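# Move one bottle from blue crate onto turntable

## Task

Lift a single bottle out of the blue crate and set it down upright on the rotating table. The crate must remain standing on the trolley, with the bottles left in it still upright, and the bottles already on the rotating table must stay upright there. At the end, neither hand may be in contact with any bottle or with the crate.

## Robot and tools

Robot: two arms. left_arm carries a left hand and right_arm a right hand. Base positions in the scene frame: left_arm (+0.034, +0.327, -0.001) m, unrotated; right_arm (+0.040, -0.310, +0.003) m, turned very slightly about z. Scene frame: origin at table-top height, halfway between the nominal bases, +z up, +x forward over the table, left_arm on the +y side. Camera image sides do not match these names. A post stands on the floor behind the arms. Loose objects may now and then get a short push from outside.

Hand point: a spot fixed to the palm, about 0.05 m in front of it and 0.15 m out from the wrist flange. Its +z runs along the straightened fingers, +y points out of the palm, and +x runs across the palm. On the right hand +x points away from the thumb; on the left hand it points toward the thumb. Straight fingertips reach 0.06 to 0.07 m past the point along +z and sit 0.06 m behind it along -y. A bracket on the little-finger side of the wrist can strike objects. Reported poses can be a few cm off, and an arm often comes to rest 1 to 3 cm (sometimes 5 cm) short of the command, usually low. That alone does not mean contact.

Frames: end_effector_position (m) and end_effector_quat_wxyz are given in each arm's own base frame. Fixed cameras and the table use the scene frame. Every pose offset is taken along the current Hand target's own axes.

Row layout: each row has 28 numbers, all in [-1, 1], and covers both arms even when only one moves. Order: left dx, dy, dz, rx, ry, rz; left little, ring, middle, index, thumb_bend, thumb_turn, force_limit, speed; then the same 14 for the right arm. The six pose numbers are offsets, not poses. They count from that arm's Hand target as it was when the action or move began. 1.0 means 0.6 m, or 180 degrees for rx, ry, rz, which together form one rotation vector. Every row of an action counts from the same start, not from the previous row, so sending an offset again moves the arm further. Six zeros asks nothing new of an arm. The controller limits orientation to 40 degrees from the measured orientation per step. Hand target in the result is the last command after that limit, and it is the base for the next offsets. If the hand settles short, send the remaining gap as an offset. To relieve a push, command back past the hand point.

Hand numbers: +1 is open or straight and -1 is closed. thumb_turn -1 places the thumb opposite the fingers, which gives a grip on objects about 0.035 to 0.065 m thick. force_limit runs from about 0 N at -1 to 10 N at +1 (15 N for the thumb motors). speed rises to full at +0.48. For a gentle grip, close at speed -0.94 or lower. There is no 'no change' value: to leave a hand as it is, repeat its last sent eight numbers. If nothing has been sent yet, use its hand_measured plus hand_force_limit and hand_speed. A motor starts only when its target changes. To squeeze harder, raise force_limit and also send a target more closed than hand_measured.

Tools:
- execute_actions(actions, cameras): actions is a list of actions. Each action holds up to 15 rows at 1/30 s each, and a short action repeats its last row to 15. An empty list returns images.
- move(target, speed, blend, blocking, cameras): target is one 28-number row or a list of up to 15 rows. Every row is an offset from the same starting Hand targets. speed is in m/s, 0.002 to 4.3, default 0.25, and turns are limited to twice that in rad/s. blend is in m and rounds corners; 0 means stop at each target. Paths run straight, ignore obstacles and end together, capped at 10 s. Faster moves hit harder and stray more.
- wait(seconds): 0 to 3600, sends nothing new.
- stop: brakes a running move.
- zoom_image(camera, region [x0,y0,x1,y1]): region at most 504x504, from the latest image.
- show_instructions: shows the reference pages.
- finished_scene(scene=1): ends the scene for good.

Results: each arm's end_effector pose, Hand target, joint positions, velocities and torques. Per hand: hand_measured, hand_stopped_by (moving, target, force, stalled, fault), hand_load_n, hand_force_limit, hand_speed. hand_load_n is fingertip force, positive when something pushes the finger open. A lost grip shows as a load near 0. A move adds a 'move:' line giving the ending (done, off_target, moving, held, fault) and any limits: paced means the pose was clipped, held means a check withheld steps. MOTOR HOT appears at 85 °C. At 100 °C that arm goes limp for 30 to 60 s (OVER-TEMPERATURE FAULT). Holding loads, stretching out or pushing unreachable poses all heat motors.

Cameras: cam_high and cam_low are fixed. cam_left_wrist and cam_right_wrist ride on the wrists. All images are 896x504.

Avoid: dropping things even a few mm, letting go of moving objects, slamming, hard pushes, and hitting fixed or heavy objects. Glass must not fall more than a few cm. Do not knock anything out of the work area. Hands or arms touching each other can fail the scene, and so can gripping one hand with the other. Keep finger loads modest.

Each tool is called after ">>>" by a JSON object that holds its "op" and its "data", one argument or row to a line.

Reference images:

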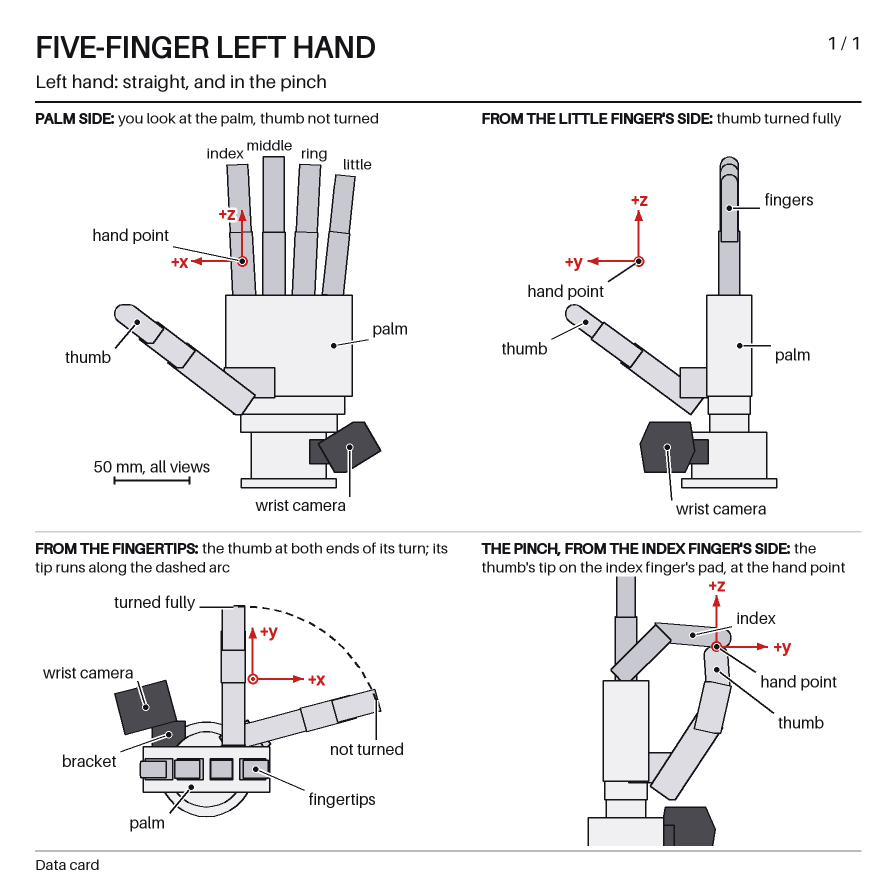

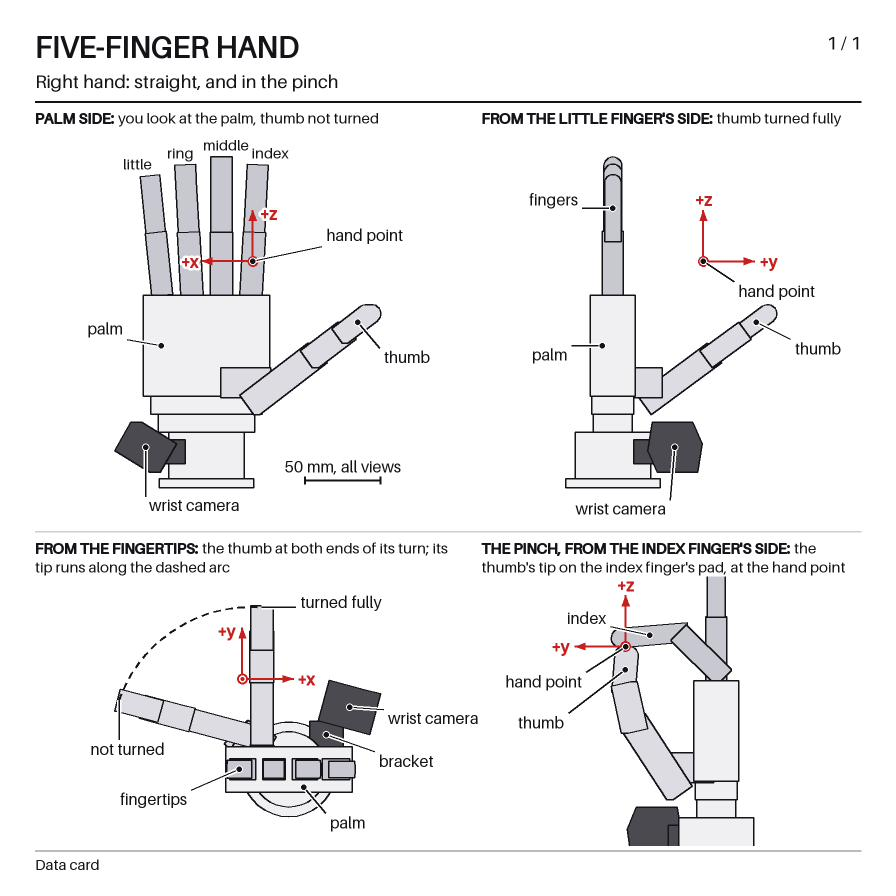

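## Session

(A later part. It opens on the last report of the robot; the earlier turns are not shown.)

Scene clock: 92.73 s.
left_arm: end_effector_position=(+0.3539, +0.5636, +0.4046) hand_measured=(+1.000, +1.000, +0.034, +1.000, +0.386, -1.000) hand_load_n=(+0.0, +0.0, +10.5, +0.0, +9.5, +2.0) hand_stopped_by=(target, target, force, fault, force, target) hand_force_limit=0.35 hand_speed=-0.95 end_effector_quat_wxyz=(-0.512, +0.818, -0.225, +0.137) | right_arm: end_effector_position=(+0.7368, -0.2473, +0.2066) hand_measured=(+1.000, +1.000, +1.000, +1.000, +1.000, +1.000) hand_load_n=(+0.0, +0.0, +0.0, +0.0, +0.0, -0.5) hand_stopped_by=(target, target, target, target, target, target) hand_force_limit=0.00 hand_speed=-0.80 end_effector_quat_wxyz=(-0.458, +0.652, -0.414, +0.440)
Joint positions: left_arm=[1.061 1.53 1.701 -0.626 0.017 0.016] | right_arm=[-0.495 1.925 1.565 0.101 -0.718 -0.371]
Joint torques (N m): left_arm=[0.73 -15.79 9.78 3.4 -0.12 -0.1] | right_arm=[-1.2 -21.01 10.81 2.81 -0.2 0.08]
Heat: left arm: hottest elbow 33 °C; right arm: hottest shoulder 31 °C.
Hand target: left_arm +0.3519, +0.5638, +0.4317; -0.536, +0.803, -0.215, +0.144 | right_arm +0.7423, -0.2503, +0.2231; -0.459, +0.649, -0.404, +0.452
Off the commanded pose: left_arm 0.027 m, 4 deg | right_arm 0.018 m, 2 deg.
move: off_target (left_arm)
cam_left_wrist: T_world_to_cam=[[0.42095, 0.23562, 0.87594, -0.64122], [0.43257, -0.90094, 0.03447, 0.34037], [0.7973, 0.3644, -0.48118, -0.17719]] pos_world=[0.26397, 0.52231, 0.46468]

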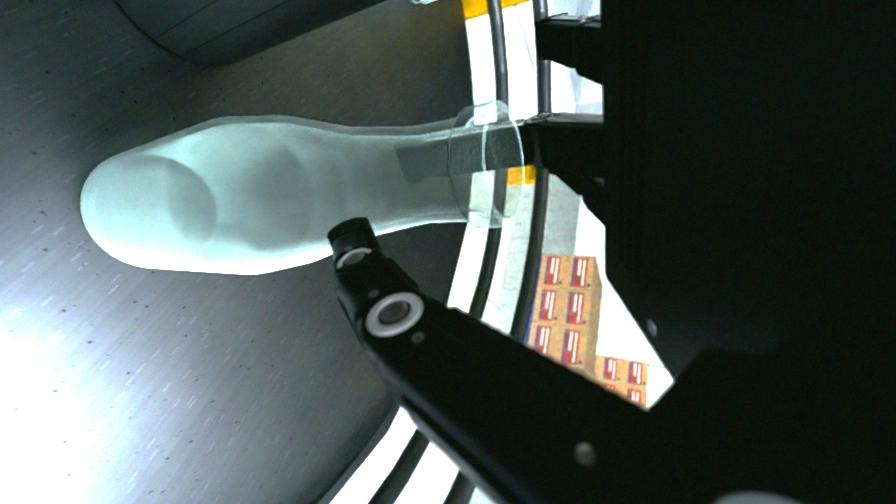

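>>> {"op": "move", "data": {
  "target": [0,0.0154,0.0064,0,0,0,1,1,-0.6,1,0.1,-1,0.35,-0.95,0,0,0,0,0,0,1,1,1,1,1,1,0,-0.8],
  "speed": 0.05,
  "cameras": ["cam_left_wrist"]
}}

Scene clock: 93.73 s.
left_arm: end_effector_position=(+0.3541, +0.5639, +0.3985) hand_measured=(+1.000, +1.000, +0.034, +1.000, +0.386, -1.000) hand_load_n=(-0.5, +0.0, +10.5, +0.0, +10.0, +2.0) hand_stopped_by=(target, target, force, fault, force, target) hand_force_limit=0.35 hand_speed=-0.95 end_effector_quat_wxyz=(-0.515, +0.816, -0.224, +0.138) | right_arm: end_effector_position=(+0.7368, -0.2473, +0.2066) hand_measured=(+1.000, +1.000, +1.000, +1.000, +1.000, +1.000) hand_load_n=(+0.0, +0.0, -0.5, +0.0, +0.0, +0.0) hand_stopped_by=(target, target, target, target, target, target) hand_force_limit=0.00 hand_speed=-0.80 end_effector_quat_wxyz=(-0.458, +0.652, -0.414, +0.440)
Joint positions: left_arm=[1.061 1.524 1.673 -0.595 0.017 0.015] | right_arm=[-0.495 1.925 1.565 0.101 -0.718 -0.371]
Joint torques (N m): left_arm=[0.67 -15.09 9.46 3.25 -0.13 -0.08] | right_arm=[-1.32 -21.07 10.81 2.84 -0.19 0.09]
Heat: left arm: hottest elbow 32 °C; right arm: hottest shoulder 31 °C.
Hand target: left_arm +0.3519, +0.5638, +0.4217; -0.536, +0.803, -0.216, +0.144 | right_arm +0.7423, -0.2503, +0.2231; -0.459, +0.649, -0.404, +0.452
Off the commanded pose: left_arm 0.023 m, 3 deg | right_arm 0.018 m, 2 deg.
move: off_target (left_arm)
cam_left_wrist: T_world_to_cam=[[0.417, 0.22939, 0.87949, -0.63257], [0.43251, -0.90113, 0.02997, 0.34263], [0.7994, 0.36789, -0.47498, -0.18548]] pos_world=[0.26386, 0.52209, 0.45797]

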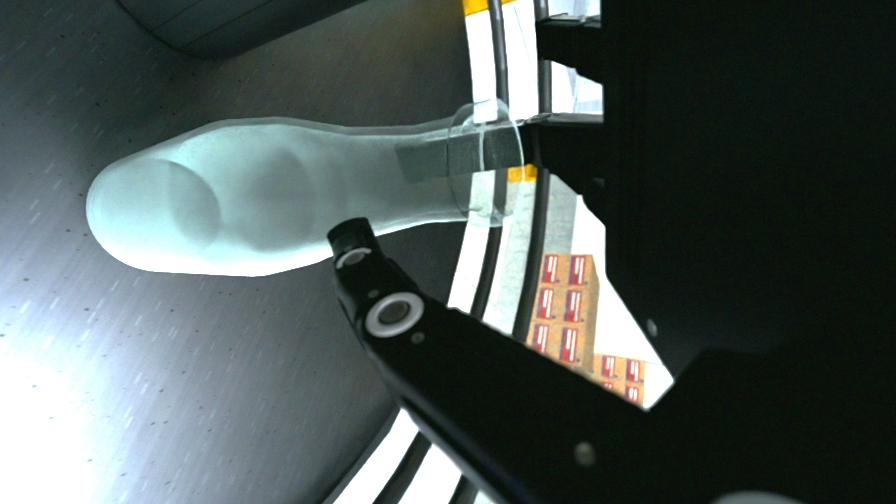

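>>> {"op": "move", "data": {
  "target": [
    [0,0.0277,0.0115,0,0,0,1,1,-0.6,1,0.1,-1,0.35,-0.95,0,0,0,0,0,0,1,1,1,1,1,1,0,-0.8],
    [0,0.0277,0.0115,0,0,0,1,1,1,1,1,-1,0.35,0.1,0,0,0,0,0,0,1,1,1,1,1,1,0,-0.8],
    [0,-0.246,-0.102,0,0,0,1,1,1,1,1,-1,0.35,0.1,0,0,0,0,0,0,1,1,1,1,1,1,0,-0.8]
  ],
  "speed": [0.05,0.05,0.15],
  "cameras": ["all"]
}}

Scene clock: 99.43 s.
left_arm: end_effector_position=(+0.3509, +0.5580, +0.5804) hand_measured=(+1.000, +1.000, +1.000, +1.000, +1.000, -1.000) hand_load_n=(+0.0, +0.0, +0.0, -0.5, +0.0, +0.0) hand_stopped_by=(target, target, target, fault, target, target) hand_force_limit=0.35 hand_speed=0.10 end_effector_quat_wxyz=(-0.537, +0.802, -0.220, +0.144) | right_arm: end_effector_position=(+0.7368, -0.2473, +0.2066) hand_measured=(+1.000, +1.000, +1.000, +1.000, +1.000, +1.000) hand_load_n=(+0.0, +0.0, +0.0, +0.0, +0.0, +0.0) hand_stopped_by=(target, target, target, target, target, target) hand_force_limit=0.00 hand_speed=-0.80 end_effector_quat_wxyz=(-0.458, +0.652, -0.414, +0.440)
Joint positions: left_arm=[1.061 1.701 2.387 -1.079 0.017 0.013] | right_arm=[-0.495 1.925 1.565 0.101 -0.718 -0.371]
Joint torques (N m): left_arm=[0.38 -12.51 10.09 1.84 -0.14 -0.07] | right_arm=[-1.26 -21.01 10.8 2.84 -0.19 0.09]
Heat: left arm: hottest elbow 32 °C; right arm: hottest elbow 32 °C.
Hand target: left_arm +0.3519, +0.5639, +0.5815; -0.536, +0.803, -0.215, +0.144 | right_arm +0.7423, -0.2503, +0.2231; -0.459, +0.649, -0.404, +0.452
Off the commanded pose: left_arm 0.006 m, 1 deg | right_arm 0.018 m, 2 deg.
move: done
cam_left_wrist: T_world_to_cam=[[0.39219, 0.18955, 0.90014, -0.77097], [0.43299, -0.9014, 0.00117, 0.34991], [0.81161, 0.38929, -0.43559, -0.13352]] pos_world=[0.25922, 0.51353, 0.63542]

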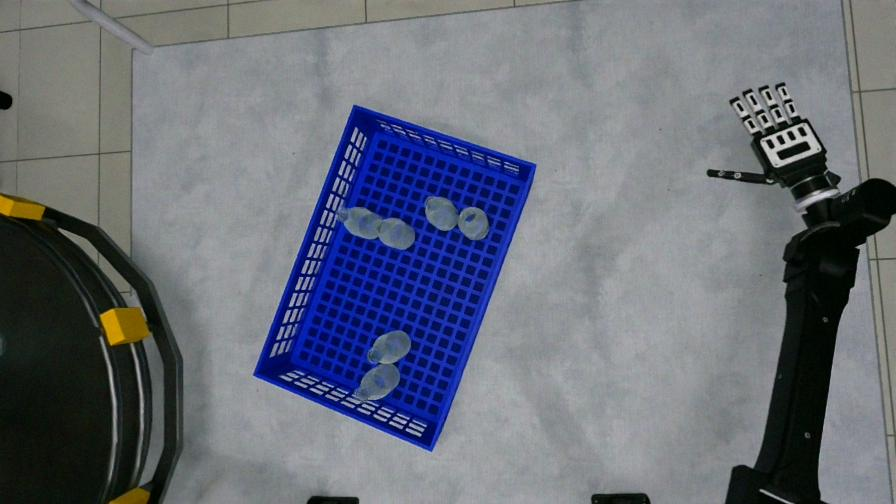

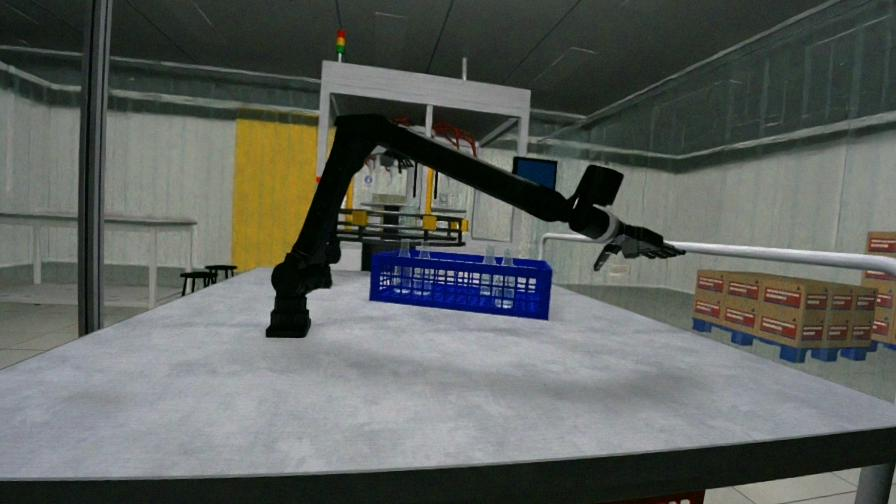

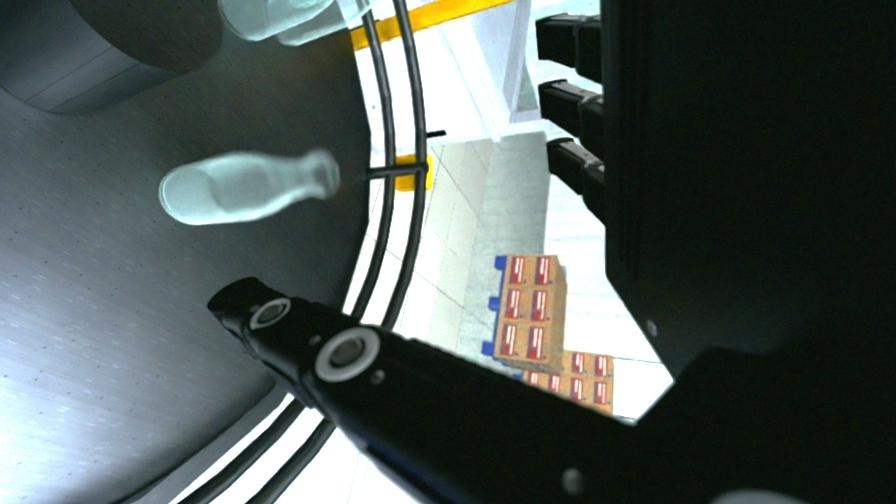

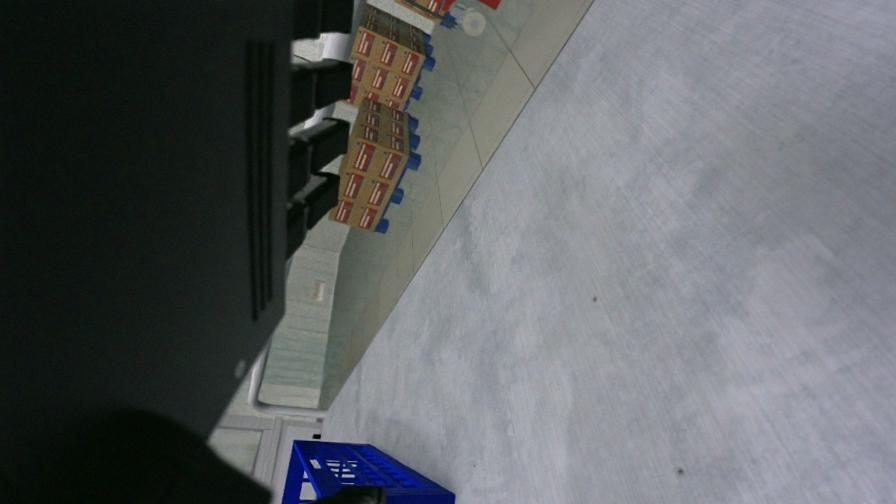

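>>> {"op": "move", "data": {
  "target": [0.088,-0.04,-0.253,0,0,0,1,1,1,1,1,-1,0.35,0.1,0,0,0,0,0,0,1,1,1,1,1,1,0,-0.8],
  "speed": 0.15,
  "cameras": ["cam_left_wrist"]
}}

Scene clock: 101.90 s.
left_arm: end_effector_position=(+0.3296, +0.4285, +0.6546) hand_measured=(+1.000, +1.000, +1.000, +1.000, +1.000, -1.000) hand_load_n=(-0.5, +0.0, +0.0, -0.5, -0.5, +0.0) hand_stopped_by=(target, target, target, fault, target, target) hand_force_limit=0.35 hand_speed=0.10 end_effector_quat_wxyz=(-0.533, +0.806, -0.217, +0.139) | right_arm: end_effector_position=(+0.7368, -0.2473, +0.2066) hand_measured=(+1.000, +1.000, +1.000, +1.000, +1.000, +1.000) hand_load_n=(+0.0, -0.5, +0.0, +0.0, +0.0, +0.0) hand_stopped_by=(target, target, target, target, target, target) hand_force_limit=0.00 hand_speed=-0.80 end_effector_quat_wxyz=(-0.458, +0.652, -0.414, +0.440)
Joint positions: left_arm=[0.939 1.562 2.491 -1.335 -0.104 -0.036] | right_arm=[-0.495 1.925 1.565 0.101 -0.718 -0.371]
Joint torques (N m): left_arm=[-0.38 -9.99 8.39 1.87 -0.25 -0.08] | right_arm=[-1.2 -21.01 10.8 2.84 -0.19 0.08]
Heat: left arm: hottest elbow 32 °C; right arm: hottest elbow 32 °C.
Hand target: left_arm +0.3319, +0.4241, +0.6619; -0.536, +0.803, -0.215, +0.144 | right_arm +0.7423, -0.2503, +0.2231; -0.459, +0.649, -0.404, +0.452
Off the commanded pose: left_arm 0.009 m, 1 deg | right_arm 0.018 m, 2 deg.
move: done
cam_left_wrist: T_world_to_cam=[[0.39693, 0.20053, 0.89568, -0.8081], [0.44128, -0.89736, 0.00534, 0.23511], [0.80481, 0.39312, -0.44467, -0.027]] pos_world=[0.23874, 0.38363, 0.71053]

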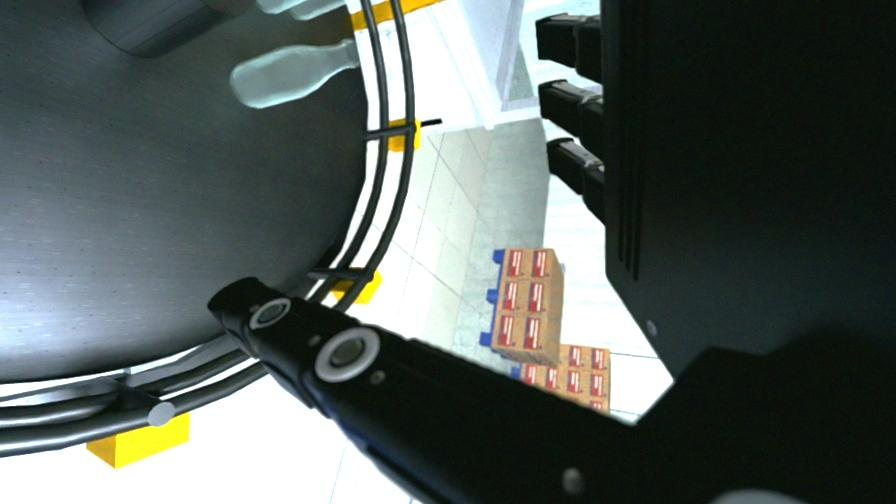

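>>> {"op": "move", "data": {
  "target": [0,0,0,0,-0.128,-0.053,1,1,1,1,1,-1,0.35,0.1,0,0,0,0,0,0,1,1,1,1,1,1,0,-0.8],
  "speed": 0.2,
  "cameras": ["cam_left_wrist"]
}}

>>> {"op": "wait", "data": {
  "seconds": 4,
  "cameras": ["cam_left_wrist"]
}}

Scene clock: 104.90 s.
left_arm: end_effector_position=(+0.3254, +0.4228, +0.6635) hand_measured=(+1.000, +1.000, +1.000, +1.000, +1.000, -1.000) hand_load_n=(+0.0, +0.0, +0.0, +0.0, +0.0, +0.0) hand_stopped_by=(target, target, target, fault, target, target) hand_force_limit=0.35 hand_speed=0.10 end_effector_quat_wxyz=(-0.557, +0.830, -0.037, +0.023) | right_arm: end_effector_position=(+0.7368, -0.2473, +0.2066) hand_measured=(+1.000, +1.000, +1.000, +1.000, +1.000, +1.000) hand_load_n=(+0.0, +0.0, +0.0, +0.0, +0.0, +0.0) hand_stopped_by=(target, target, target, target, target, target) hand_force_limit=0.00 hand_speed=-0.80 end_effector_quat_wxyz=(-0.458, +0.652, -0.414, +0.440)
Joint positions: left_arm=[0.764 1.678 2.714 -1.536 -0.656 -0.318] | right_arm=[-0.495 1.925 1.565 0.101 -0.718 -0.371]
Joint torques (N m): left_arm=[-0.38 -9.93 7.2 1.57 -0.46 -0.08] | right_arm=[-1.2 -21.01 10.8 2.84 -0.19 0.08]
Heat: left arm: hottest elbow 32 °C; right arm: hottest elbow 32 °C.
Hand target: left_arm +0.3319, +0.4241, +0.6618; -0.555, +0.831, -0.037, +0.025 | right_arm +0.7423, -0.2503, +0.2231; -0.459, +0.649, -0.404, +0.452
Off the commanded pose: left_arm 0.007 m, 0 deg | right_arm 0.018 m, 2 deg.
move: done
cam_left_wrist: T_world_to_cam=[[0.27079, 0.33619, 0.90202, -0.83383], [0.77782, -0.62849, 0.00075, 0.01171], [0.56717, 0.70141, -0.43168, -0.07902]] pos_world=[0.26149, 0.34311, 0.71801]

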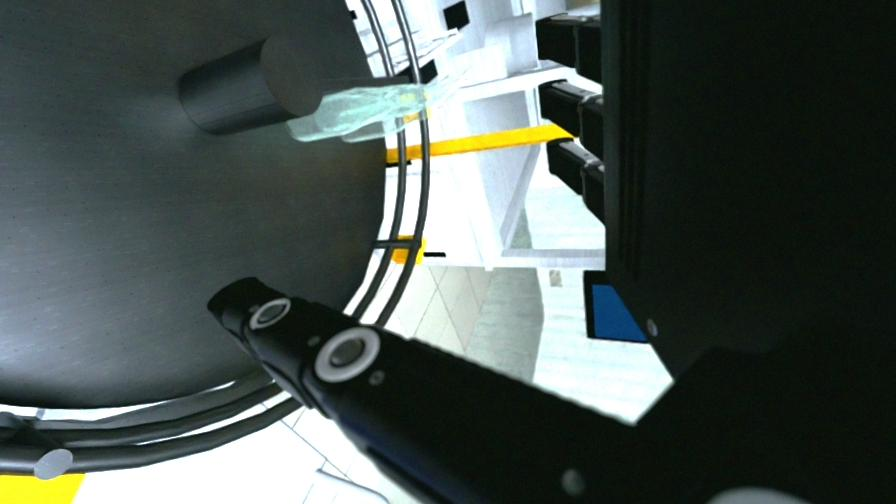

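Scene clock: 108.90 s.
left_arm: end_effector_position=(+0.3254, +0.4228, +0.6635) hand_measured=(+1.000, +1.000, +1.000, +1.000, +1.000, -1.000) hand_load_n=(+0.0, +0.0, +0.0, +0.0, +0.0, +0.0) hand_stopped_by=(target, target, target, fault, target, target) hand_force_limit=0.35 hand_speed=0.10 end_effector_quat_wxyz=(-0.557, +0.830, -0.037, +0.023) | right_arm: end_effector_position=(+0.7368, -0.2473, +0.2066) hand_measured=(+1.000, +1.000, +1.000, +1.000, +1.000, +1.000) hand_load_n=(+0.0, +0.0, +0.0, +0.0, +0.0, +0.0) hand_stopped_by=(target, target, target, target, target, target) hand_force_limit=0.00 hand_speed=-0.80 end_effector_quat_wxyz=(-0.458, +0.652, -0.414, +0.440)
Joint positions: left_arm=[0.764 1.678 2.714 -1.536 -0.656 -0.318] | right_arm=[-0.495 1.925 1.565 0.101 -0.718 -0.371]
Joint torques (N m): left_arm=[-0.38 -9.52 7.23 1.65 -0.47 -0.12] | right_arm=[-1.26 -21.01 10.8 2.82 -0.19 0.09]
Heat: left arm: hottest elbow 32 °C; right arm: hottest elbow 32 °C.
Hand target: left_arm +0.3319, +0.4241, +0.6618; -0.555, +0.831, -0.037, +0.025 | right_arm +0.7423, -0.2503, +0.2231; -0.459, +0.649, -0.404, +0.452
Off the commanded pose: left_arm 0.007 m, 0 deg | right_arm 0.018 m, 2 deg.
wait: 4.00 s; at rest by 0.17 s
cam_left_wrist: T_world_to_cam=[[0.27079, 0.33619, 0.90202, -0.83383], [0.77782, -0.62849, 0.00075, 0.01171], [0.56717, 0.70141, -0.43168, -0.07902]] pos_world=[0.26149, 0.34311, 0.71801]

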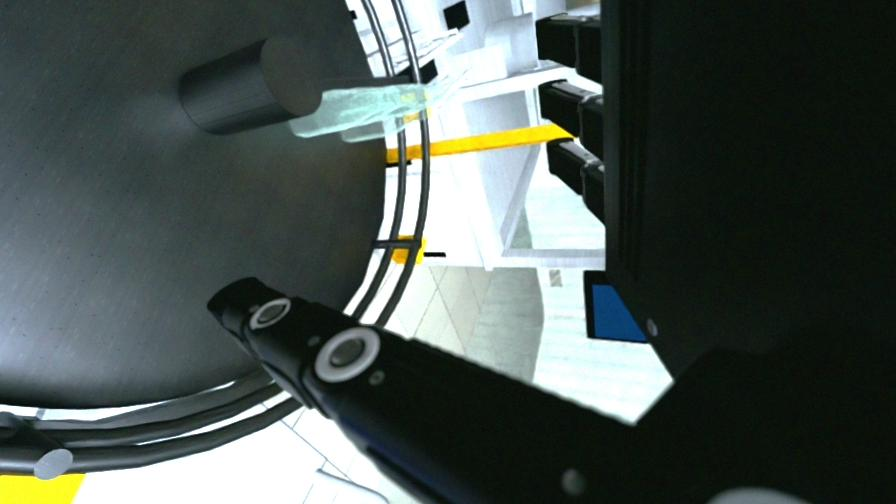

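>>> {"op": "zoom_image", "data": {
  "camera": "cam_left_wrist",
  "region": [170, 0, 530, 200]
}}

Scaled by 1.400.

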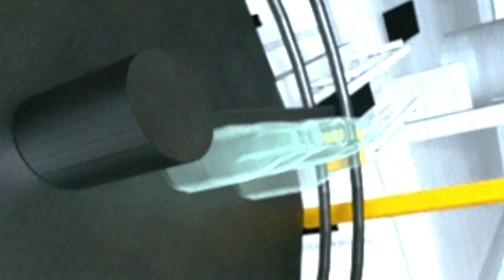

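>>> {"op": "finished_scene", "data": {

}}

The scene is finished: the task was done.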